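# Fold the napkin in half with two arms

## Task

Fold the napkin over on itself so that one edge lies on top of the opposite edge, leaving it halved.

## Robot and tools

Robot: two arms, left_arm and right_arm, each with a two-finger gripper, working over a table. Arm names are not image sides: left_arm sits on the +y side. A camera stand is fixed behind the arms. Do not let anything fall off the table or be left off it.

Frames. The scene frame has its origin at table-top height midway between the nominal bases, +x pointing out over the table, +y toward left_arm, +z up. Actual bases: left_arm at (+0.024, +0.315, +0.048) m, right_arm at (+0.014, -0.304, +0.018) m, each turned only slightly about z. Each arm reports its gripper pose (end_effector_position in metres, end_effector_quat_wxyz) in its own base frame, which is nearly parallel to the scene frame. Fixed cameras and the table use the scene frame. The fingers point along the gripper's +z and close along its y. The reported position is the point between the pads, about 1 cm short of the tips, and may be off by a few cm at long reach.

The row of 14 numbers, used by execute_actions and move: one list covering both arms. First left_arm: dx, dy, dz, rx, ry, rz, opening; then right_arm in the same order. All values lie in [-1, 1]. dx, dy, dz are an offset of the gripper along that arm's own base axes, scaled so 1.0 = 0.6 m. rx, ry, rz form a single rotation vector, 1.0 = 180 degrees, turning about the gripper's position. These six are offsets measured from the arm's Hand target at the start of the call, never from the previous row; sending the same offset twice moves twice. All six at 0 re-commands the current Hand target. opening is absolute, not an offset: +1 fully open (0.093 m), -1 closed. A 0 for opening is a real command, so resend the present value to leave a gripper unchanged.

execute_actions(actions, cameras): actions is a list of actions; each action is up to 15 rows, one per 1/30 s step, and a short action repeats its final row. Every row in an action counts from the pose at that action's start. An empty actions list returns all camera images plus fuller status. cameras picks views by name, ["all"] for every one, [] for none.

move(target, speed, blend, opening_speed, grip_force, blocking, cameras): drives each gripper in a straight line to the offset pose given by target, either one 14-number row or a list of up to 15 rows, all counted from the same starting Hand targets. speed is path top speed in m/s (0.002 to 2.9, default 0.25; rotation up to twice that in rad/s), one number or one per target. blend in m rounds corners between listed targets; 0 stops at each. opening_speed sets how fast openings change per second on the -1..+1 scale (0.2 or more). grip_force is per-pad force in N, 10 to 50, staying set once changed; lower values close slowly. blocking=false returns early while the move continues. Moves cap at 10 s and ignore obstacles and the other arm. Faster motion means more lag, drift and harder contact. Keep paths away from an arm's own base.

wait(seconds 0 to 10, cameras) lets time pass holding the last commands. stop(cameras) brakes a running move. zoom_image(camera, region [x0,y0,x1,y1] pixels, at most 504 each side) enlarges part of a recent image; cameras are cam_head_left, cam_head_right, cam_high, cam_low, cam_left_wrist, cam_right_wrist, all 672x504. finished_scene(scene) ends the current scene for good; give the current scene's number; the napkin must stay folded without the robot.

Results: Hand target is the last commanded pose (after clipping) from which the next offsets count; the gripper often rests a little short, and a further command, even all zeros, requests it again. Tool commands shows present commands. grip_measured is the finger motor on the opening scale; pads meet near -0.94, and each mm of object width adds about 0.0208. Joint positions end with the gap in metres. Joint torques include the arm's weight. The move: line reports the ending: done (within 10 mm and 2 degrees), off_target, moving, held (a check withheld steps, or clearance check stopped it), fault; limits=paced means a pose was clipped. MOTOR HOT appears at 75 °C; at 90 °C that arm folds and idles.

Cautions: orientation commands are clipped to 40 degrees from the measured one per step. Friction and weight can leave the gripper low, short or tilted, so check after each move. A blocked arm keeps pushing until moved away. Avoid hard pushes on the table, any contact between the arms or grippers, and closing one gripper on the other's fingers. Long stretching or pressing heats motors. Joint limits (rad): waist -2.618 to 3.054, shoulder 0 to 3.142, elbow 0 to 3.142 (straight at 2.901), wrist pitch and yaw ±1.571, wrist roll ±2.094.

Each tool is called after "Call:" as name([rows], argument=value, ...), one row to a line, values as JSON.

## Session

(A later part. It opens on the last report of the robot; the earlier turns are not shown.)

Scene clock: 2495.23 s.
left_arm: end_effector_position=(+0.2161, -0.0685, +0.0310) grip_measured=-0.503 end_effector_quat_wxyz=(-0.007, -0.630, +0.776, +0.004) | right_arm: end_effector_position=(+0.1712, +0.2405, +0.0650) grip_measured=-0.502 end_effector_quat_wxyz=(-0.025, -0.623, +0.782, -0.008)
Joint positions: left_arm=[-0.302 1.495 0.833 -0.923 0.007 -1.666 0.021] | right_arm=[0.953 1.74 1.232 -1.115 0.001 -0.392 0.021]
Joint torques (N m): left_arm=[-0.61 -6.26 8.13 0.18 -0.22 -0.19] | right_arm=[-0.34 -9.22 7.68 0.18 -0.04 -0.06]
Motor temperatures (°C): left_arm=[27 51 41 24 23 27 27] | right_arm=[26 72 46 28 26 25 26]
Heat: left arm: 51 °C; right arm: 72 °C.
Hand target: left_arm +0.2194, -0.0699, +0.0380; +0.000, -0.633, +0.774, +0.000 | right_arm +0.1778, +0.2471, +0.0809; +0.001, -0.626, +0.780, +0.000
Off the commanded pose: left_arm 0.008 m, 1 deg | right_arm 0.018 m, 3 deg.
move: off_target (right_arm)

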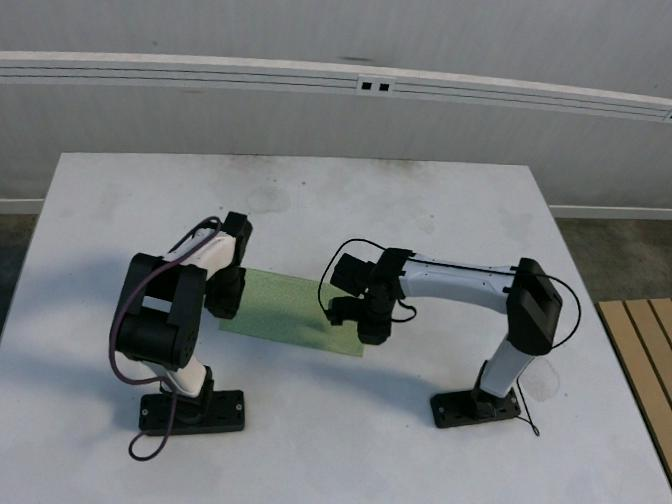

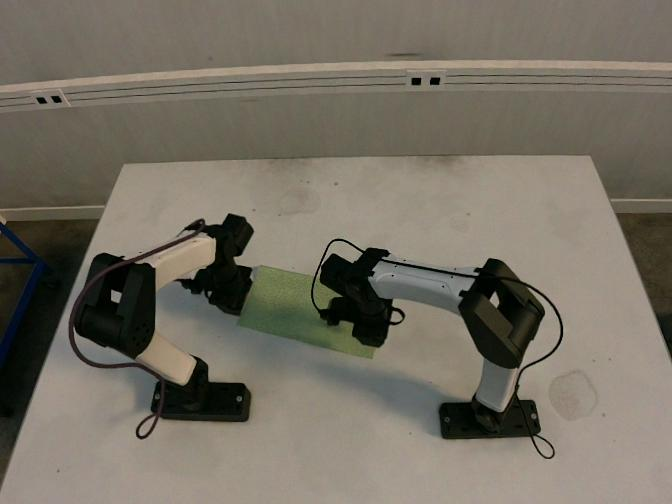

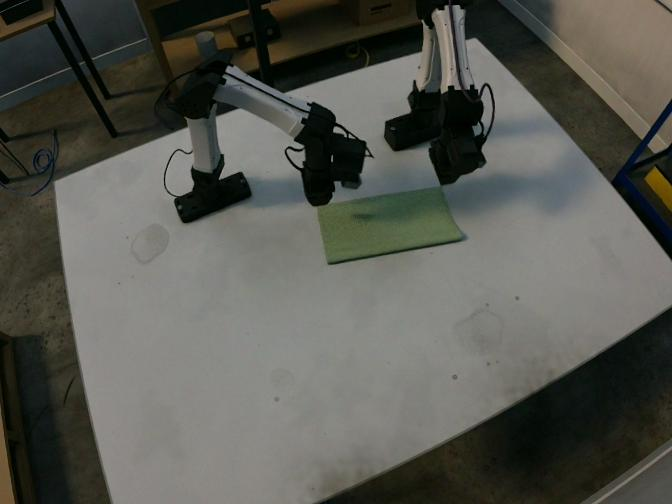

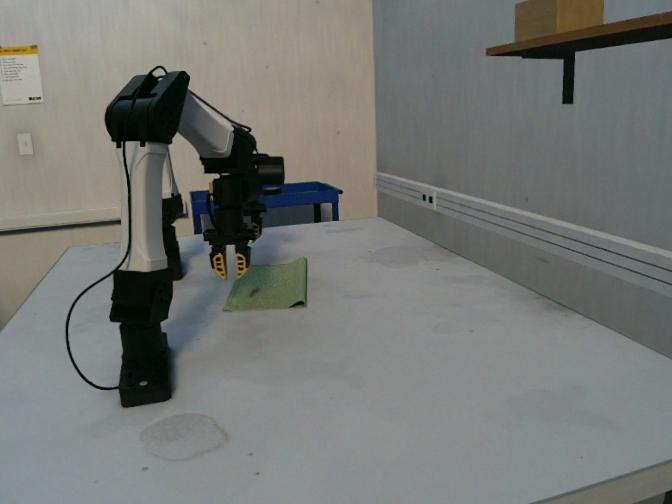

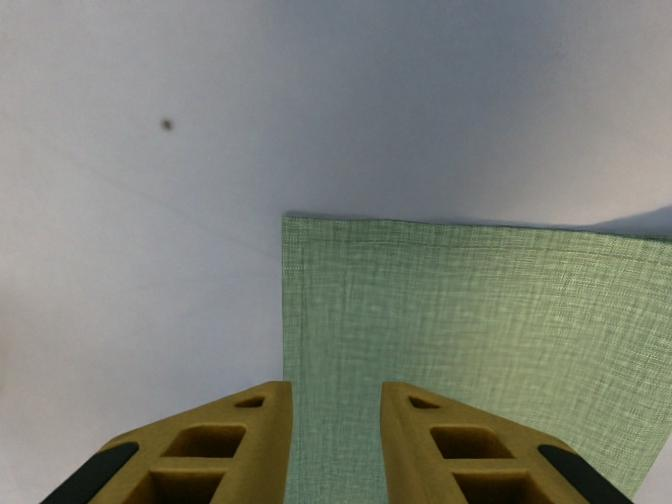

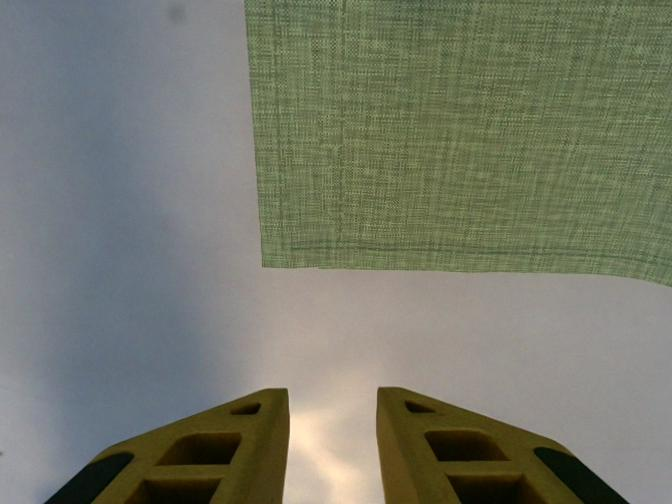

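Call:
move([
  [0,0,0.1,0,0,0,-0.5,0,0,0.1,0,0,0,-0.5],
  [-0.02,0.27,0.15,0,0,0,-0.5,-0.02,-0.3,0.15,0,0,0,-0.5],
], blend=[0.03,0], speed=0.2, cameras=["all"])

Scene clock: 2516.70 s.
left_arm: end_effector_position=(+0.2050, +0.0897, +0.1233) grip_measured=-0.503 end_effector_quat_wxyz=(-0.001, -0.636, +0.772, +0.001) | right_arm: end_effector_position=(+0.1701, +0.0696, +0.1715) grip_measured=-0.502 end_effector_quat_wxyz=(+0.002, -0.623, +0.783, -0.001)
Joint positions: left_arm=[0.411 1.388 1.119 -1.303 -0.002 -0.968 0.021] | right_arm=[0.39 1.244 1.205 -1.526 0.001 -0.954 0.021]
Joint torques (N m): left_arm=[0.38 -3.99 9.28 0.27 -0.12 0.04] | right_arm=[-0.35 -3.89 4.33 0.28 -0.08 -0.05]
Motor temperatures (°C): left_arm=[27 46 44 24 23 27 26] | right_arm=[26 69 49 28 26 25 26]
Heat: left arm: 46 °C; right arm: 69 °C.
Hand target: left_arm +0.2074, +0.0921, +0.1281; +0.000, -0.633, +0.774, +0.000 | right_arm +0.1658, +0.0670, +0.1709; +0.001, -0.626, +0.780, +0.000
Off the commanded pose: left_arm 0.006 m, 0 deg | right_arm 0.005 m, 1 deg.
move: done

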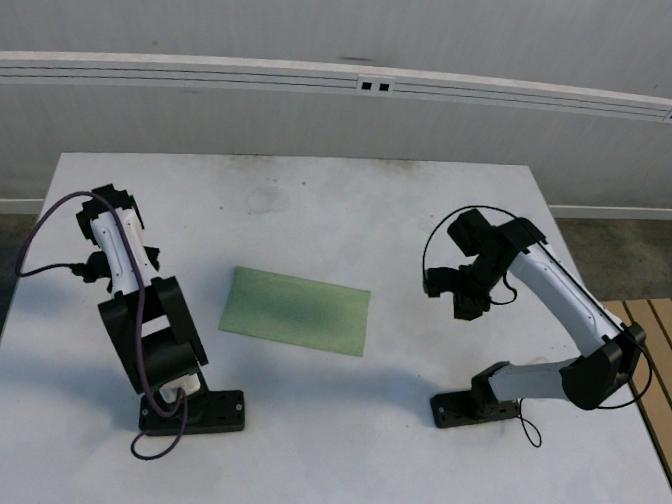

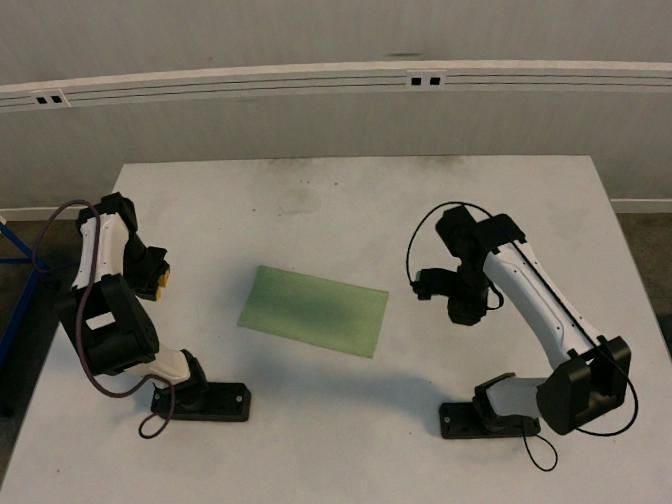

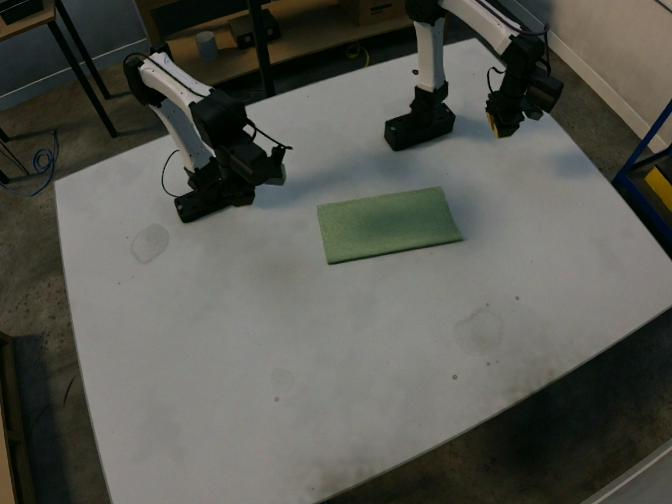

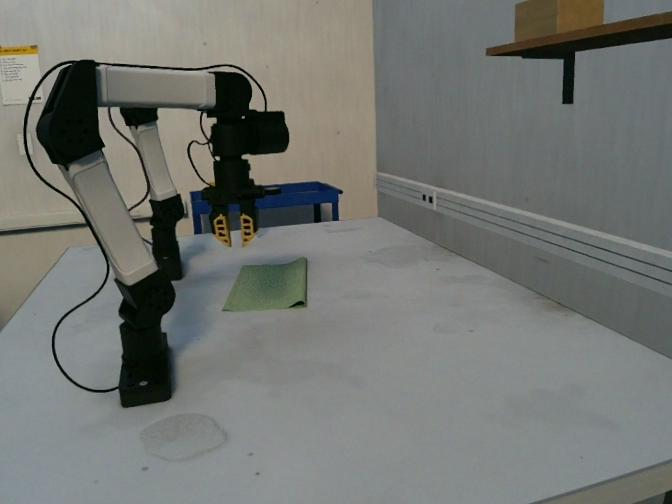

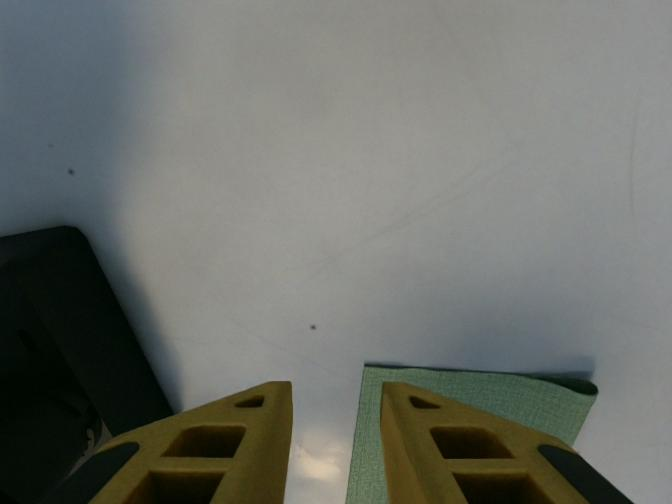

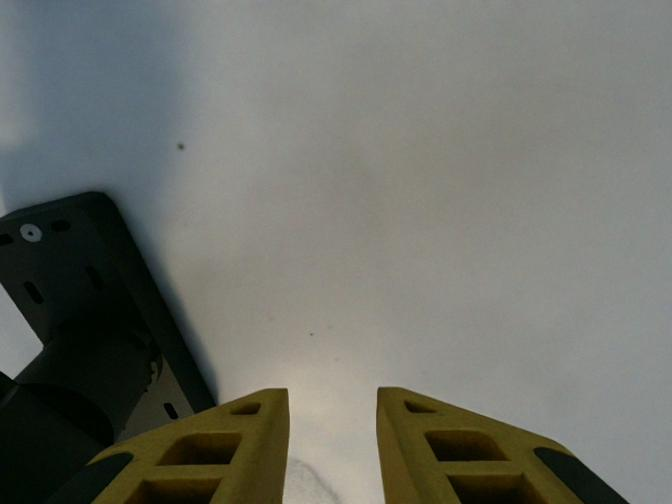

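Call:
zoom_image(camera="cam_head_right", region=[225, 250, 405, 370])

Call:
zoom_image(camera="cam_high", region=[300, 170, 480, 280])

Call:
zoom_image(camera="cam_low", region=[210, 245, 320, 325])

Scaled by 2.800 from the camera's 672x504 image, which has a finer 960x720 frame.

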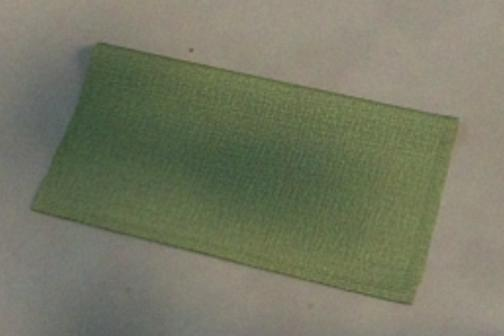

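Scaled by 2.800 from the camera's 672x504 image, which has a finer 960x720 frame.

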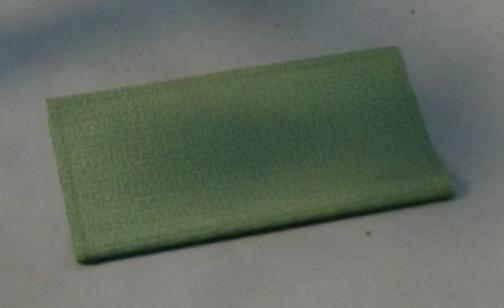

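Scaled by 4.582 from the camera's 672x504 image, which has a finer 960x720 frame.

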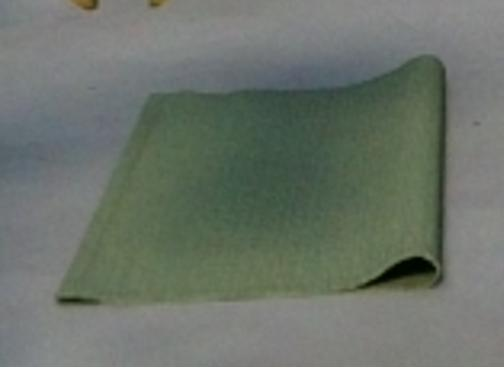

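Call:
zoom_image(camera="cam_low", region=[215, 295, 260, 320])

Call:
zoom_image(camera="cam_head_right", region=[330, 320, 400, 370])

Call:
zoom_image(camera="cam_high", region=[305, 190, 365, 275])

Scaled by 11.200 from the camera's 672x504 image, which has a finer 960x720 frame.

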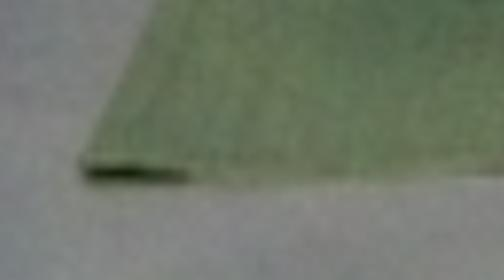

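Scaled by 7.200 from the camera's 672x504 image, which has a finer 960x720 frame.

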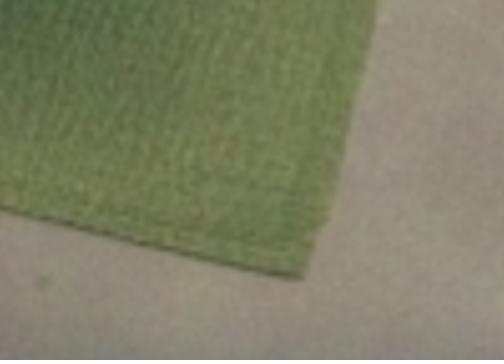

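Scaled by 5.929 from the camera's 672x504 image, which has a finer 960x720 frame.

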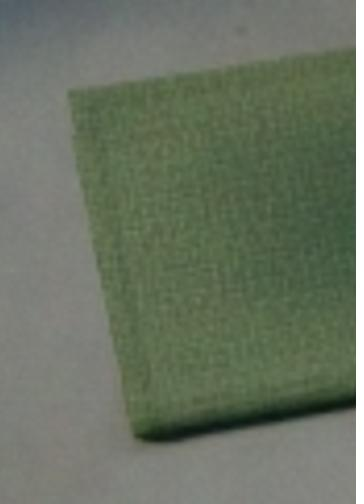

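Call:
move(target=[0,0,0,0,0,0,-0.5,0.0,0.28,-0.135,0,0,0,-0.6], speed=0.25, cameras=["cam_right_wrist"])

Call:
zoom_image(camera="cam_right_wrist", region=[180, 180, 480, 404])

Scene clock: 2578.60 s.
left_arm: end_effector_position=(+0.2050, +0.0897, +0.1233) grip_measured=-0.503 end_effector_quat_wxyz=(-0.001, -0.636, +0.772, +0.001) | right_arm: end_effector_position=(+0.1592, +0.2234, +0.0840) grip_measured=-0.598 end_effector_quat_wxyz=(-0.017, -0.630, +0.777, -0.006)
Joint positions: left_arm=[0.411 1.388 1.119 -1.303 -0.002 -0.968 0.021] | right_arm=[0.953 1.632 1.189 -1.164 0.002 -0.41 0.016]
Joint torques (N m): left_arm=[0.39 -3.97 9.31 0.29 -0.11 0.05] | right_arm=[0.36 -5.18 8.2 0.43 -0.06 0.21]
Motor temperatures (°C): left_arm=[27 40 49 24 23 27 26] | right_arm=[26 56 46 28 26 25 26]
Heat: left arm: 49 °C; right arm: 56 °C.
Hand target: left_arm +0.2074, +0.0921, +0.1281; +0.000, -0.633, +0.774, +0.000 | right_arm +0.1658, +0.2351, +0.0899; +0.001, -0.626, +0.780, +0.000
Off the commanded pose: left_arm 0.006 m, 0 deg | right_arm 0.015 m, 2 deg.
move: off_target (right_arm)
Images, in order (width x height): cam_right_wrist 672x504.

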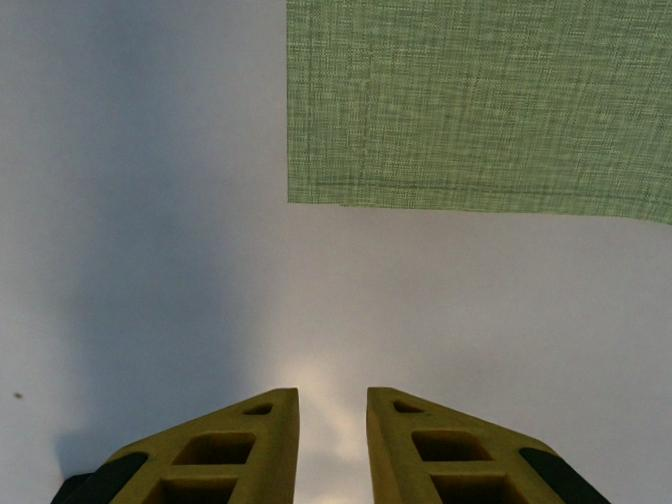

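Scaled by 1.680 from the camera's 672x504 image, which has a finer 960x720 frame.

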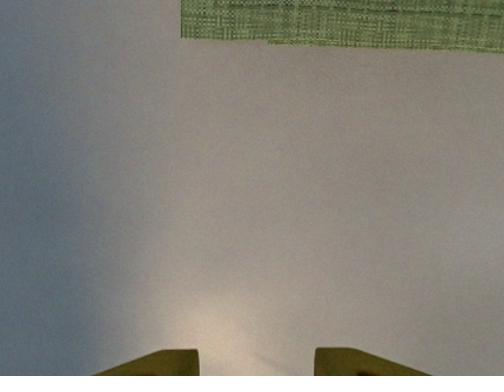

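Call:
move(target=[0,0,0,0,0,0,-0.5,-0.0085,0.058,-0.075,0,0,0,-0.6], speed=0.15, cameras=["cam_right_wrist"])

Scene clock: 2598.67 s.
left_arm: end_effector_position=(+0.2050, +0.0897, +0.1233) grip_measured=-0.503 end_effector_quat_wxyz=(-0.001, -0.636, +0.772, +0.001) | right_arm: end_effector_position=(+0.1579, +0.2628, +0.0444) grip_measured=-0.598 end_effector_quat_wxyz=(-0.008, -0.630, +0.777, -0.004)
Joint positions: left_arm=[0.411 1.388 1.119 -1.303 -0.002 -0.968 0.021] | right_arm=[1.031 1.774 1.189 -1.002 0.002 -0.332 0.016]
Joint torques (N m): left_arm=[0.39 -3.97 9.32 0.28 -0.12 0.05] | right_arm=[0.36 -6.16 6.35 0.43 -0.05 0.19]
Motor temperatures (°C): left_arm=[27 39 50 24 23 27 26] | right_arm=[26 56 49 28 26 25 26]
Heat: left arm: 50 °C; right arm: 56 °C.
Hand target: left_arm +0.2074, +0.0921, +0.1281; +0.000, -0.633, +0.774, +0.000 | right_arm +0.1606, +0.2699, +0.0448; +0.001, -0.626, +0.780, +0.000
Off the commanded pose: left_arm 0.006 m, 0 deg | right_arm 0.008 m, 1 deg.
move: done
Images, in order (width x height): cam_right_wrist 672x504.

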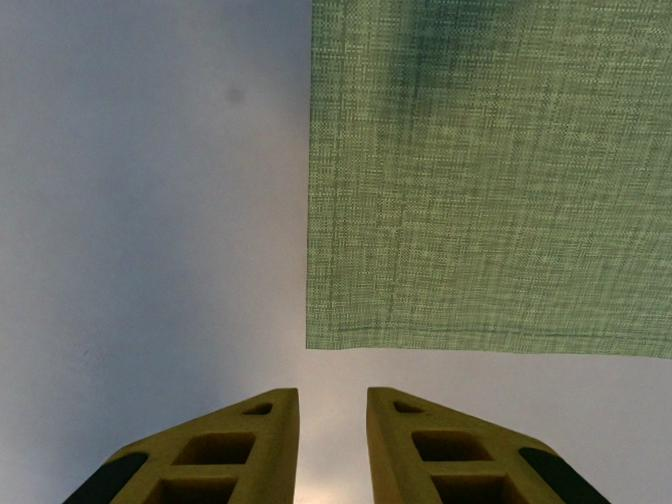

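Call:
move([
  [0,0,0,0,0,0,-0.5,-0.0068,-0.0058,-0.1097,0,0,0,-0.6],
  [0,0,0,0,0,0,-0.5,-0.0068,-0.0058,-0.1097,0,0,0,-1],
  [0,0,0,0,0,0,-0.5,-0.0068,-0.0058,0.03,0,0,0,-1],
], speed=[0.1,0.1,0.1], opening_speed=0.8, cameras=["cam_right_wrist","cam_low"])

Scene clock: 2612.30 s.
left_arm: end_effector_position=(+0.2050, +0.0897, +0.1233) grip_measured=-0.503 end_effector_quat_wxyz=(-0.001, -0.636, +0.772, +0.001) | right_arm: end_effector_position=(+0.1547, +0.2543, +0.0448) grip_measured=-0.972 end_effector_quat_wxyz=(-0.025, -0.628, +0.777, -0.019)
Joint positions: left_arm=[0.411 1.388 1.119 -1.303 -0.002 -0.968 0.021] | right_arm=[1.034 1.78 1.196 -1.047 0.018 -0.324 0]
Joint torques (N m): left_arm=[0.42 -3.93 9.31 0.29 -0.11 0.05] | right_arm=[0.51 -9.94 7.69 0.13 -0.19 0.18]
Motor temperatures (°C): left_arm=[27 39 50 24 23 27 26] | right_arm=[26 57 48 28 26 25 26]
Heat: left arm: 50 °C; right arm: 57 °C.
Hand target: left_arm +0.2074, +0.0921, +0.1281; +0.000, -0.633, +0.774, +0.000 | right_arm +0.1566, +0.2665, +0.0629; +0.001, -0.626, +0.780, +0.000
Off the commanded pose: left_arm 0.006 m, 0 deg | right_arm 0.022 m, 4 deg.
move: off_target (right_arm); target 2's new opening was sent with right_arm's hand 0.017 m and 1 deg from that target
Images, in order (width x height): cam_low 672x504, cam_right_wrist 672x504.

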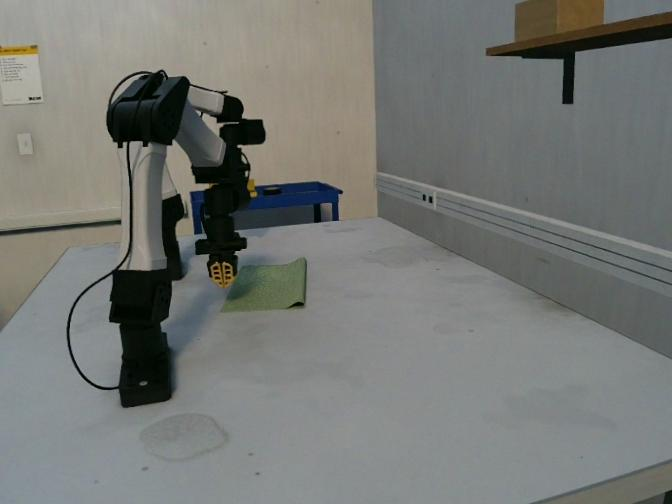

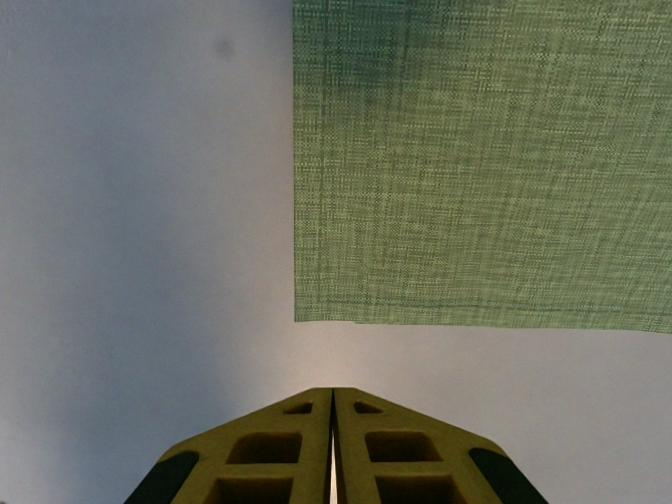

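Call:
move([
  [0,0,0,0,0,0,-0.5,0,0.005,0,0,0,0,-0.45],
  [0,0,0,0,0,0,-0.5,-0.003,0,-0.145,0,0,0,-0.45],
], speed=[0.1,0.1], cameras=["cam_right_wrist"])

Scene clock: 2632.80 s.
left_arm: end_effector_position=(+0.2050, +0.0897, +0.1233) grip_measured=-0.503 end_effector_quat_wxyz=(-0.001, -0.636, +0.772, +0.001) | right_arm: end_effector_position=(+0.1570, +0.2602, -0.0045) grip_measured=-0.452 end_effector_quat_wxyz=(-0.004, -0.627, +0.779, -0.011)
Joint positions: left_arm=[0.411 1.388 1.119 -1.303 -0.002 -0.968 0.021] | right_arm=[1.038 1.844 1.063 -0.805 0.018 -0.319 0.024]
Joint torques (N m): left_arm=[0.4 -4 9.29 0.3 -0.12 0.05] | right_arm=[0.62 -4.11 1.92 1.32 -0.18 0.2]
Motor temperatures (°C): left_arm=[27 38 50 24 23 27 26] | right_arm=[26 61 48 28 26 25 26]
Heat: left arm: 50 °C; right arm: 61 °C.
Hand target: left_arm +0.2074, +0.0921, +0.1281; +0.000, -0.633, +0.774, +0.000 | right_arm +0.1548, +0.2664, -0.0241; +0.001, -0.626, +0.780, +0.000
Off the commanded pose: left_arm 0.006 m, 0 deg | right_arm 0.021 m, 1 deg.
move: off_target (right_arm)
Images, in order (width x height): cam_right_wrist 672x504.

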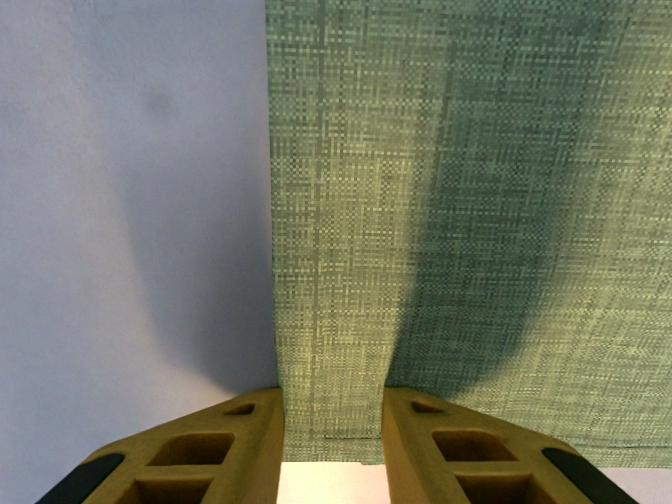

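Call:
move([
  [0,0,0,0,0,0,-0.5,-0.007,0.002,0.075,0,0,0,-0.45],
  [0,0,0,0,0,0,-0.5,-0.0137,0.0037,0.075,0,0,0,-0.58],
  [0,0,0,0,0,0,-0.5,-0.0137,0.0037,0,0,0,0,-0.58],
], speed=[0.1,0.06,0.1], cameras=["cam_right_wrist"])

Scene clock: 2646.93 s.
left_arm: end_effector_position=(+0.2050, +0.0897, +0.1233) grip_measured=-0.503 end_effector_quat_wxyz=(-0.001, -0.636, +0.772, +0.001) | right_arm: end_effector_position=(+0.1497, +0.2647, -0.0047) grip_measured=-0.578 end_effector_quat_wxyz=(+0.001, -0.628, +0.778, -0.009)
Joint positions: left_arm=[0.411 1.388 1.119 -1.303 -0.002 -0.968 0.021] | right_arm=[1.066 1.837 1.053 -0.792 0.017 -0.292 0.017]
Joint torques (N m): left_arm=[0.39 -4 9.29 0.29 -0.12 0.05] | right_arm=[0.54 -4.04 1.98 1.24 -0.17 0.17]
Motor temperatures (°C): left_arm=[27 38 51 24 23 27 26] | right_arm=[26 59 46 28 26 25 26]
Heat: left arm: 51 °C; right arm: 59 °C.
Hand target: left_arm +0.2074, +0.0921, +0.1281; +0.000, -0.633, +0.774, +0.000 | right_arm +0.1466, +0.2686, -0.0241; +0.001, -0.626, +0.780, +0.000
Off the commanded pose: left_arm 0.006 m, 0 deg | right_arm 0.020 m, 1 deg.
move: off_target (right_arm); target 2's new opening was sent with right_arm's hand 0.024 m and 4 deg from that target
Images, in order (width x height): cam_right_wrist 672x504.

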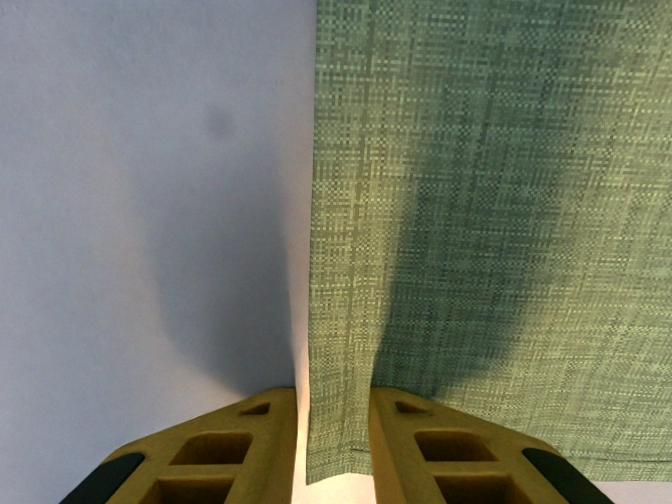

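Call:
move([
  [0,0,0,0,0,0,-0.5,0,0,0,0,0,0,-1],
  [0,0,0,0,0,0,-0.5,0,0,0.12,0,0,0,-1],
], speed=[0.1,0.1], opening_speed=0.8, cameras=["cam_right_wrist","cam_low"])

Call:
zoom_image(camera="cam_low", region=[180, 230, 320, 330])

Scene clock: 2654.83 s.
left_arm: end_effector_position=(+0.2050, +0.0897, +0.1233) grip_measured=-0.503 end_effector_quat_wxyz=(-0.001, -0.636, +0.772, +0.001) | right_arm: end_effector_position=(+0.1454, +0.2562, +0.0310) grip_measured=-0.972 end_effector_quat_wxyz=(-0.022, -0.628, +0.778, -0.019)
Joint positions: left_arm=[0.411 1.388 1.119 -1.303 -0.002 -0.968 0.021] | right_arm=[1.065 1.784 1.143 -0.985 0.018 -0.292 0]
Joint torques (N m): left_arm=[0.38 -3.99 9.26 0.29 -0.12 0.05] | right_arm=[0.59 -9.74 7.46 0.12 -0.2 0.18]
Motor temperatures (°C): left_arm=[27 38 51 24 23 27 26] | right_arm=[26 58 46 29 26 25 26]
Heat: left arm: 51 °C; right arm: 58 °C.
Hand target: left_arm +0.2074, +0.0921, +0.1281; +0.000, -0.633, +0.774, +0.000 | right_arm +0.1466, +0.2686, +0.0479; +0.001, -0.626, +0.780, +0.000
Off the commanded pose: left_arm 0.006 m, 0 deg | right_arm 0.021 m, 3 deg.
move: off_target (right_arm)
Images, in order (width x height): cam_low 672x504, cam_right_wrist 672x504.

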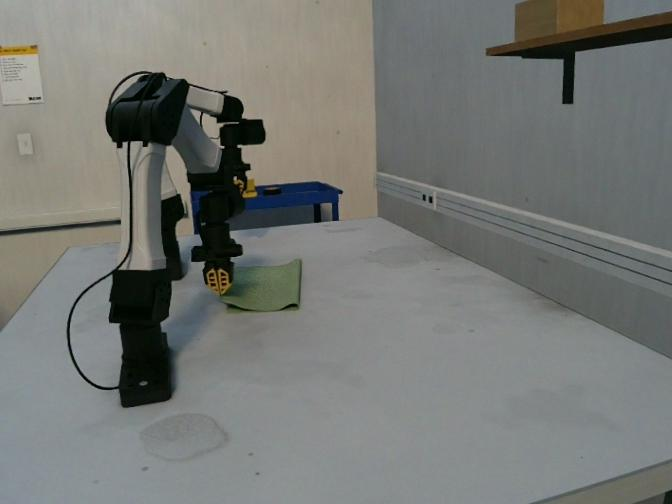

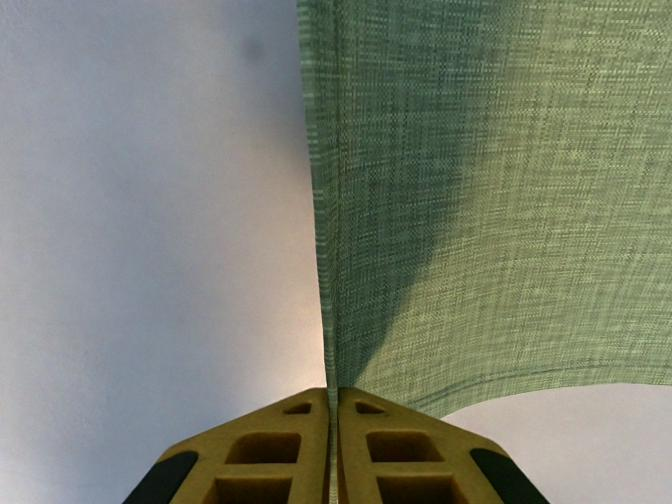

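Scaled by 3.600 from the camera's 672x504 image, which has a finer 960x720 frame.

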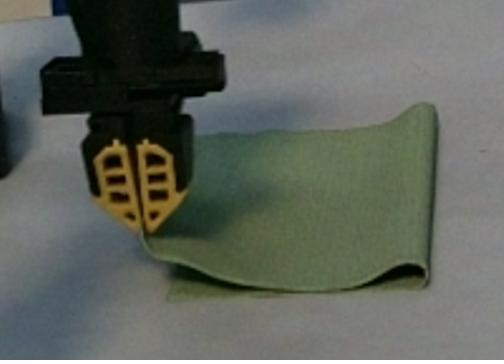

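Call:
zoom_image(camera="cam_low", region=[212, 290, 257, 320])

Scaled by 11.200 from the camera's 672x504 image, which has a finer 960x720 frame.

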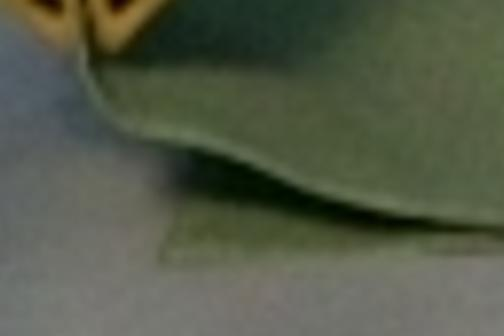

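Call:
move([
  [0,0,0,0,0,0,-0.5,0.03,-0.0167,0.083,0,0,0,-1],
  [0,0,0,0,0,0,-0.5,0.0783,-0.0297,0.1,0,0,0,-1],
  [0,0,0,0,0,0,-0.5,0.0622,-0.0253,0.033,0,0,0,-1],
  [0,0,0,0,0,0,-0.5,0.0332,-0.0175,-0.025,0,0,0,-1],
], speed=0.12, blend=[0.015,0.015,0.015,0], cameras=["cam_right_wrist","cam_low","cam_high"])

Call:
zoom_image(camera="cam_low", region=[212, 270, 312, 325])

Scene clock: 2695.17 s.
left_arm: end_effector_position=(+0.2050, +0.0897, +0.1233) grip_measured=-0.503 end_effector_quat_wxyz=(-0.001, -0.636, +0.772, +0.001) | right_arm: end_effector_position=(+0.1701, +0.2569, +0.0384) grip_measured=-0.972 end_effector_quat_wxyz=(+0.006, -0.630, +0.777, -0.006)
Joint positions: left_arm=[0.411 1.388 1.119 -1.303 -0.002 -0.968 0.021] | right_arm=[0.995 1.766 1.153 -0.95 0.016 -0.368 0]
Joint torques (N m): left_arm=[0.42 -4 9.31 0.29 -0.12 0.04] | right_arm=[0.36 -6.09 4.31 0.54 -0.19 0.22]
Motor temperatures (°C): left_arm=[27 37 51 24 23 27 26] | right_arm=[26 65 50 28 26 25 26]
Heat: left arm: 51 °C; right arm: 65 °C.
Hand target: left_arm +0.2074, +0.0921, +0.1281; +0.000, -0.633, +0.774, +0.000 | right_arm +0.1665, +0.2582, +0.0329; +0.001, -0.626, +0.780, +0.000
Off the commanded pose: left_arm 0.006 m, 0 deg | right_arm 0.007 m, 1 deg.
move: done
Images, in order (width x height): cam_high 672x504, cam_low 672x504, cam_right_wrist 672x504.

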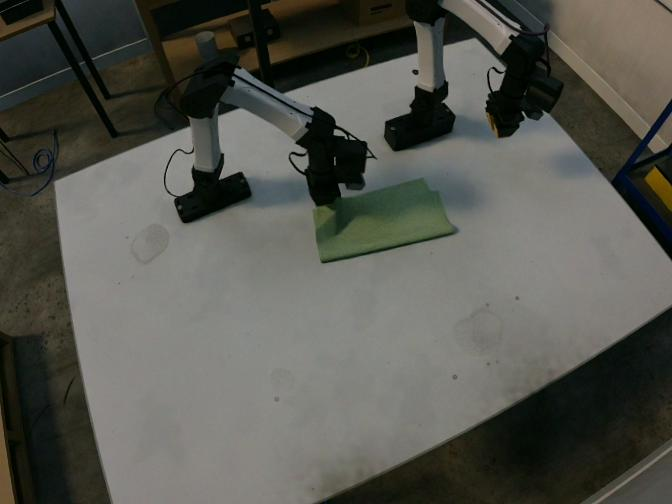

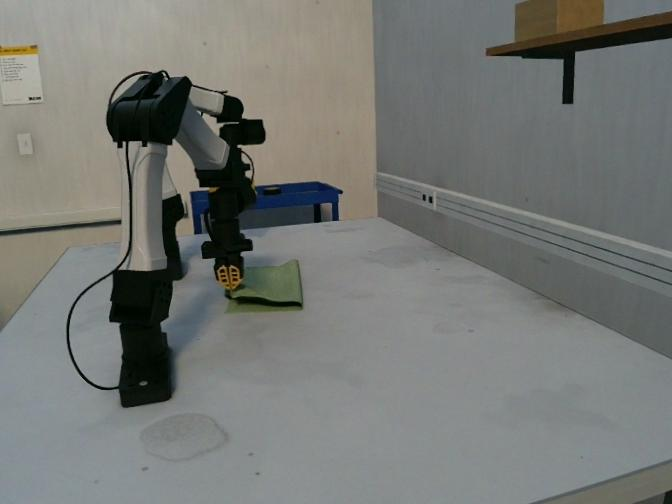

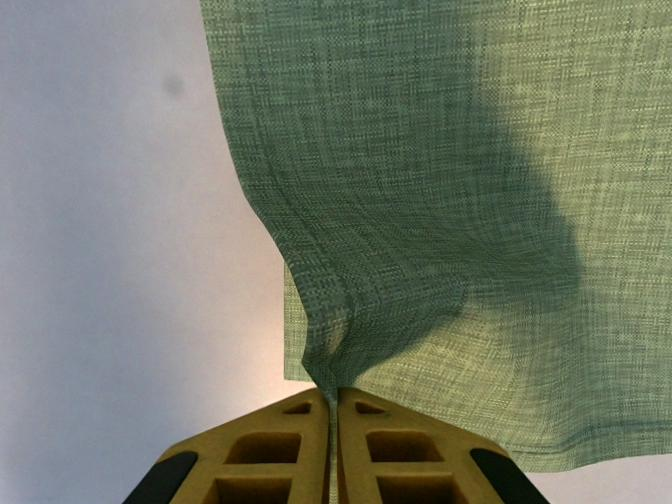

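Scaled by 5.040 from the camera's 672x504 image, which has a finer 960x720 frame.

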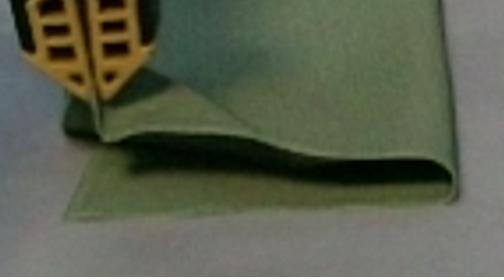

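Call:
zoom_image(camera="cam_high", region=[300, 160, 480, 280])

Scaled by 2.800 from the camera's 672x504 image, which has a finer 960x720 frame.

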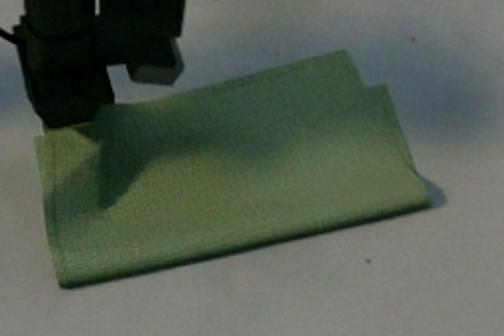

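Call:
move(target=[-0.05,-0.307,-0.163,0,0,0,-0.58,0,0,0,0,0,0,-1], speed=0.25, cameras=["cam_left_wrist","cam_head_right"])

Call:
zoom_image(camera="cam_head_right", region=[225, 250, 405, 370])

Scene clock: 2734.40 s.
left_arm: end_effector_position=(+0.1791, -0.0937, +0.0354) grip_measured=-0.577 end_effector_quat_wxyz=(-0.004, -0.630, +0.777, -0.007) | right_arm: end_effector_position=(+0.1702, +0.2570, +0.0384) grip_measured=-0.972 end_effector_quat_wxyz=(+0.007, -0.630, +0.777, -0.006)
Joint positions: left_arm=[-0.472 1.364 0.741 -0.939 0.012 -1.835 0.018] | right_arm=[0.995 1.766 1.153 -0.95 0.016 -0.368 0]
Joint torques (N m): left_arm=[-0.62 -3.4 5.3 0.59 -0.27 -0.24] | right_arm=[0.39 -6.13 4.26 0.55 -0.18 0.2]
Motor temperatures (°C): left_arm=[27 37 51 24 23 27 26] | right_arm=[26 59 46 28 26 25 26]
Heat: left arm: 51 °C; right arm: 59 °C.
Hand target: left_arm +0.1773, -0.0921, +0.0302; +0.000, -0.633, +0.774, +0.000 | right_arm +0.1665, +0.2582, +0.0329; +0.001, -0.626, +0.780, +0.000
Off the commanded pose: left_arm 0.006 m, 1 deg | right_arm 0.007 m, 1 deg.
move: done
Images, in order (width x height): cam_head_right 672x504, cam_left_wrist 672x504.

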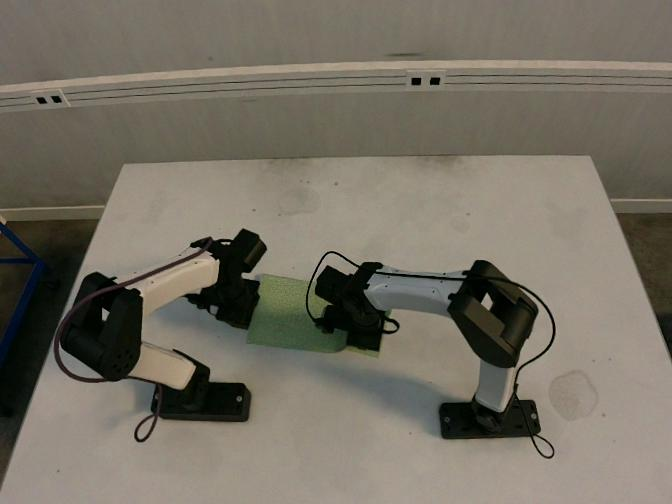

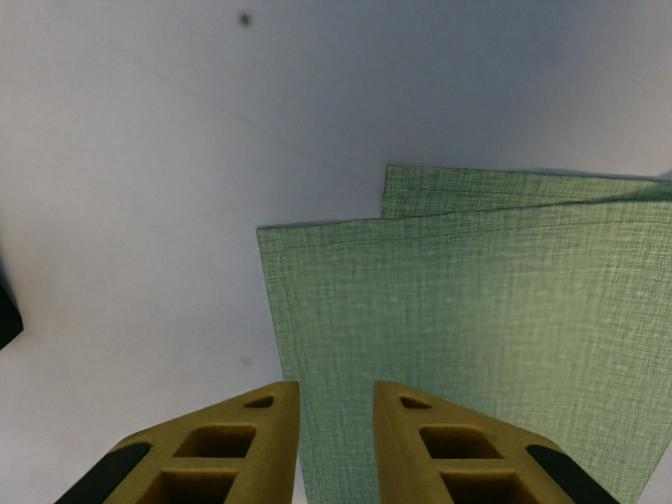

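Scaled by 2.800 from the camera's 672x504 image, which has a finer 960x720 frame.

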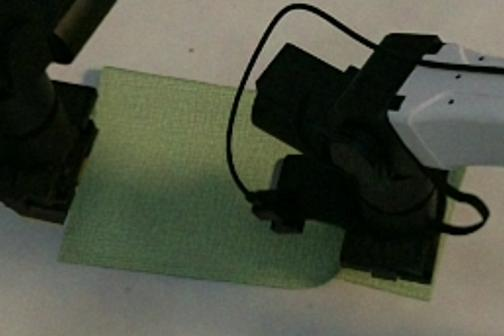

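Call:
move([
  [-0.0288,0.0123,0,0,0,0,-0.45,0,0,0,0,0,0,-1],
  [-0.0288,0.0123,-0.142,0,0,0,-0.45,0,0,0,0,0,0,-1],
], speed=[0.12,0.1], blend=[0.01,0], cameras=["cam_left_wrist"])

Scene clock: 2756.53 s.
left_arm: end_effector_position=(+0.1527, -0.0813, -0.0380) grip_measured=-0.453 end_effector_quat_wxyz=(-0.013, -0.631, +0.776, +0.015) | right_arm: end_effector_position=(+0.1702, +0.2570, +0.0384) grip_measured=-0.972 end_effector_quat_wxyz=(+0.007, -0.630, +0.777, -0.006)
Joint positions: left_arm=[-0.478 1.487 0.495 -0.616 0.012 -1.844 0.023] | right_arm=[0.995 1.766 1.153 -0.95 0.016 -0.368 0]
Joint torques (N m): left_arm=[-0.75 -0.34 2.36 1.64 -0.26 -0.2] | right_arm=[0.4 -6.11 4.33 0.54 -0.18 0.21]
Motor temperatures (°C): left_arm=[27 36 48 24 23 27 26] | right_arm=[26 57 45 28 26 25 26]
Heat: left arm: 48 °C; right arm: 57 °C.
Hand target: left_arm +0.1601, -0.0847, -0.0550; +0.000, -0.633, +0.774, +0.000 | right_arm +0.1665, +0.2582, +0.0329; +0.001, -0.626, +0.780, +0.000
Off the commanded pose: left_arm 0.019 m, 2 deg | right_arm 0.007 m, 1 deg.
move: off_target (left_arm); blend cut to 0.0093 m at target 1
Images, in order (width x height): cam_left_wrist 672x504.

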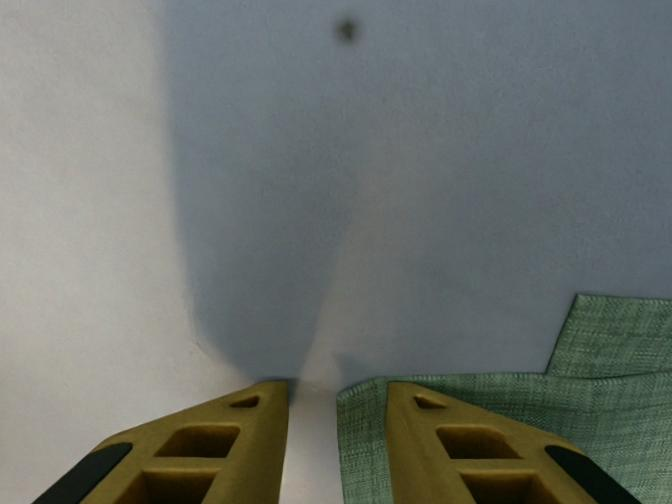

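Call:
move([
  [0,0,0,0,0,0,-1,0,0,0,0,0,0,-1],
  [0,0,0.13,0,0,0,-1,0,0,0,0,0,0,-1],
], speed=[0.1,0.1], opening_speed=0.8, cameras=["cam_left_wrist","cam_high"])

Call:
zoom_image(camera="cam_high", region=[300, 140, 480, 280])

Scene clock: 2768.70 s.
left_arm: end_effector_position=(+0.1571, -0.0812, +0.0161) grip_measured=-0.984 end_effector_quat_wxyz=(-0.003, -0.631, +0.776, +0.007) | right_arm: end_effector_position=(+0.1702, +0.2570, +0.0384) grip_measured=-0.972 end_effector_quat_wxyz=(+0.007, -0.630, +0.777, -0.006)
Joint positions: left_arm=[-0.478 1.318 0.623 -0.892 -0.001 -1.844 0] | right_arm=[0.995 1.766 1.153 -0.95 0.016 -0.368 0]
Joint torques (N m): left_arm=[-0.75 -4.51 8.18 0.15 -0.12 -0.2] | right_arm=[0.34 -6.09 4.27 0.53 -0.18 0.2]
Motor temperatures (°C): left_arm=[27 36 46 25 23 27 26] | right_arm=[26 57 45 28 26 25 26]
Heat: left arm: 46 °C; right arm: 57 °C.
Hand target: left_arm +0.1601, -0.0847, +0.0230; +0.000, -0.633, +0.774, +0.000 | right_arm +0.1665, +0.2582, +0.0329; +0.001, -0.626, +0.780, +0.000
Off the commanded pose: left_arm 0.008 m, 1 deg | right_arm 0.007 m, 1 deg.
move: done
Images, in order (width x height): cam_high 672x504, cam_left_wrist 672x504.

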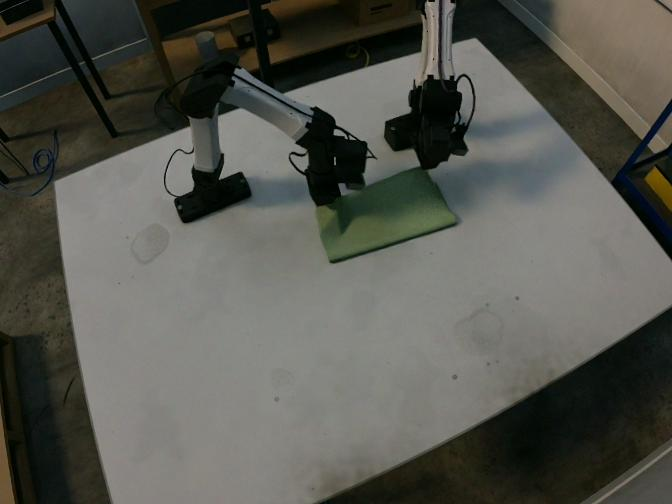

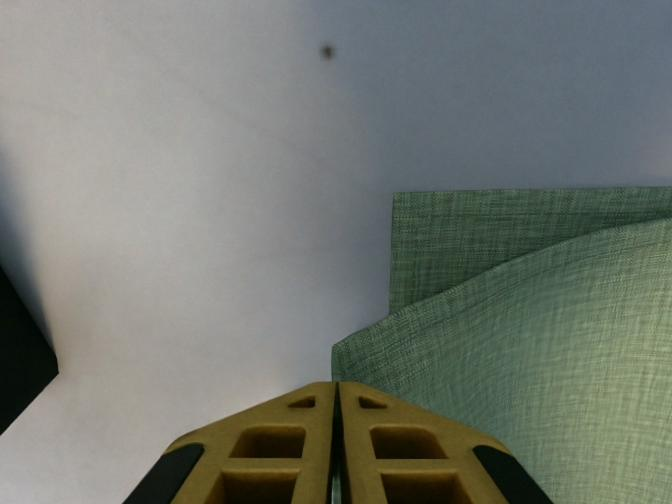

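Scaled by 2.800 from the camera's 672x504 image, which has a finer 960x720 frame.

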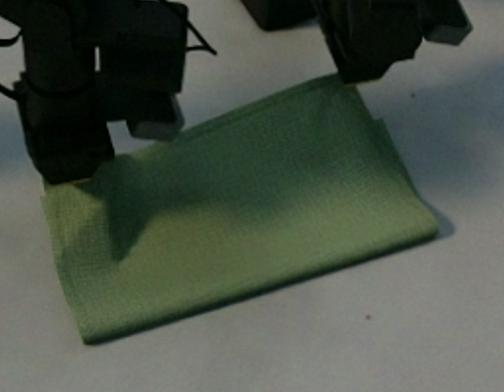

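Call:
move([
  [0.02,0,0.07,0,0,0,-1,0.02,0,0.07,0,0,0,-1],
  [0.105,0.0133,0.125,0,0,0,-1,0.0683,0.0033,0.15,0,0,0,-1],
], speed=0.12, blend=[0.02,0], cameras=["cam_left_wrist","cam_right_wrist","cam_high"])

Call:
zoom_image(camera="cam_high", region=[300, 140, 480, 280])

Scene clock: 2800.00 s.
left_arm: end_effector_position=(+0.2203, -0.0775, +0.0944) grip_measured=-0.984 end_effector_quat_wxyz=(+0.001, -0.636, +0.772, -0.002) | right_arm: end_effector_position=(+0.2042, +0.2536, +0.1184) grip_measured=-0.972 end_effector_quat_wxyz=(-0.004, -0.622, +0.783, -0.009)
Joint positions: left_arm=[-0.338 1.431 1.039 -1.174 0 -1.717 0] | right_arm=[0.901 1.786 1.504 -1.3 0.016 -0.442 0]
Joint torques (N m): left_arm=[0.4 -4.27 8.95 0.18 -0.14 0.04] | right_arm=[-0.23 -6.34 8.2 0.29 -0.18 -0.06]
Motor temperatures (°C): left_arm=[27 36 47 24 23 27 26] | right_arm=[26 56 44 28 26 25 26]
Heat: left arm: 47 °C; right arm: 56 °C.
Hand target: left_arm +0.2231, -0.0768, +0.0981; +0.000, -0.633, +0.774, +0.000 | right_arm +0.2075, +0.2600, +0.1229; +0.001, -0.626, +0.780, +0.000
Off the commanded pose: left_arm 0.005 m, 1 deg | right_arm 0.009 m, 1 deg.
move: done
Images, in order (width x height): cam_high 672x504, cam_left_wrist 672x504, cam_right_wrist 672x504.

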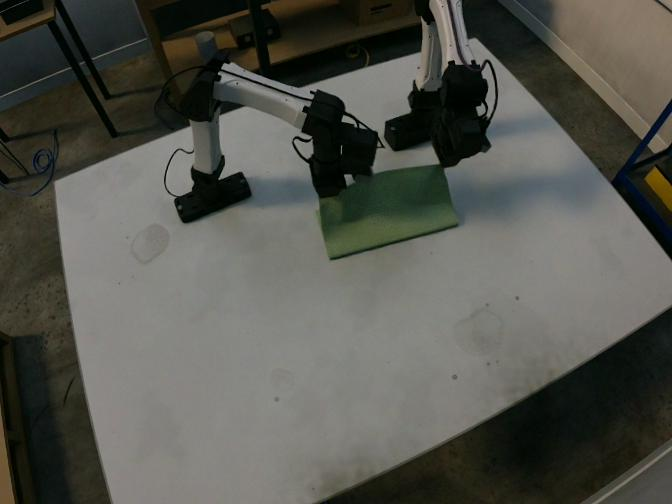

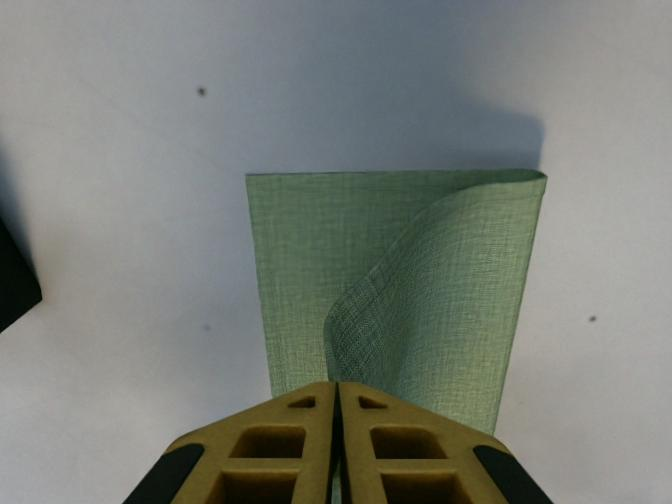

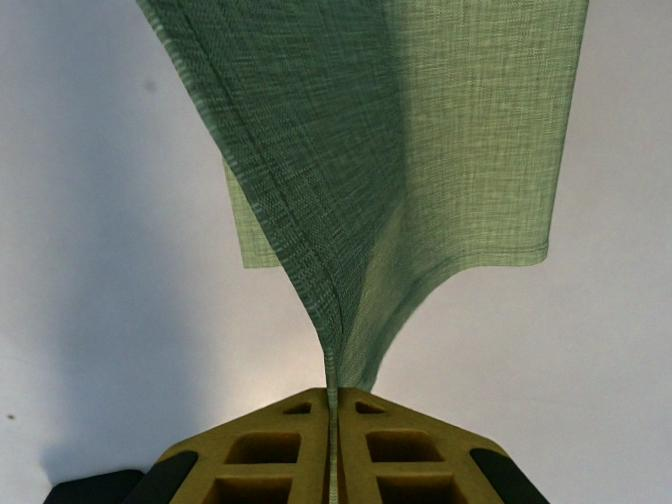

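Scaled by 2.800 from the camera's 672x504 image, which has a finer 960x720 frame.

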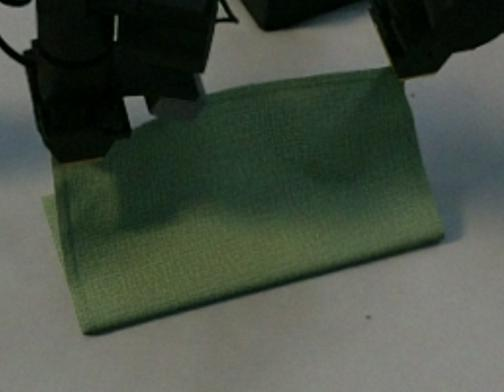

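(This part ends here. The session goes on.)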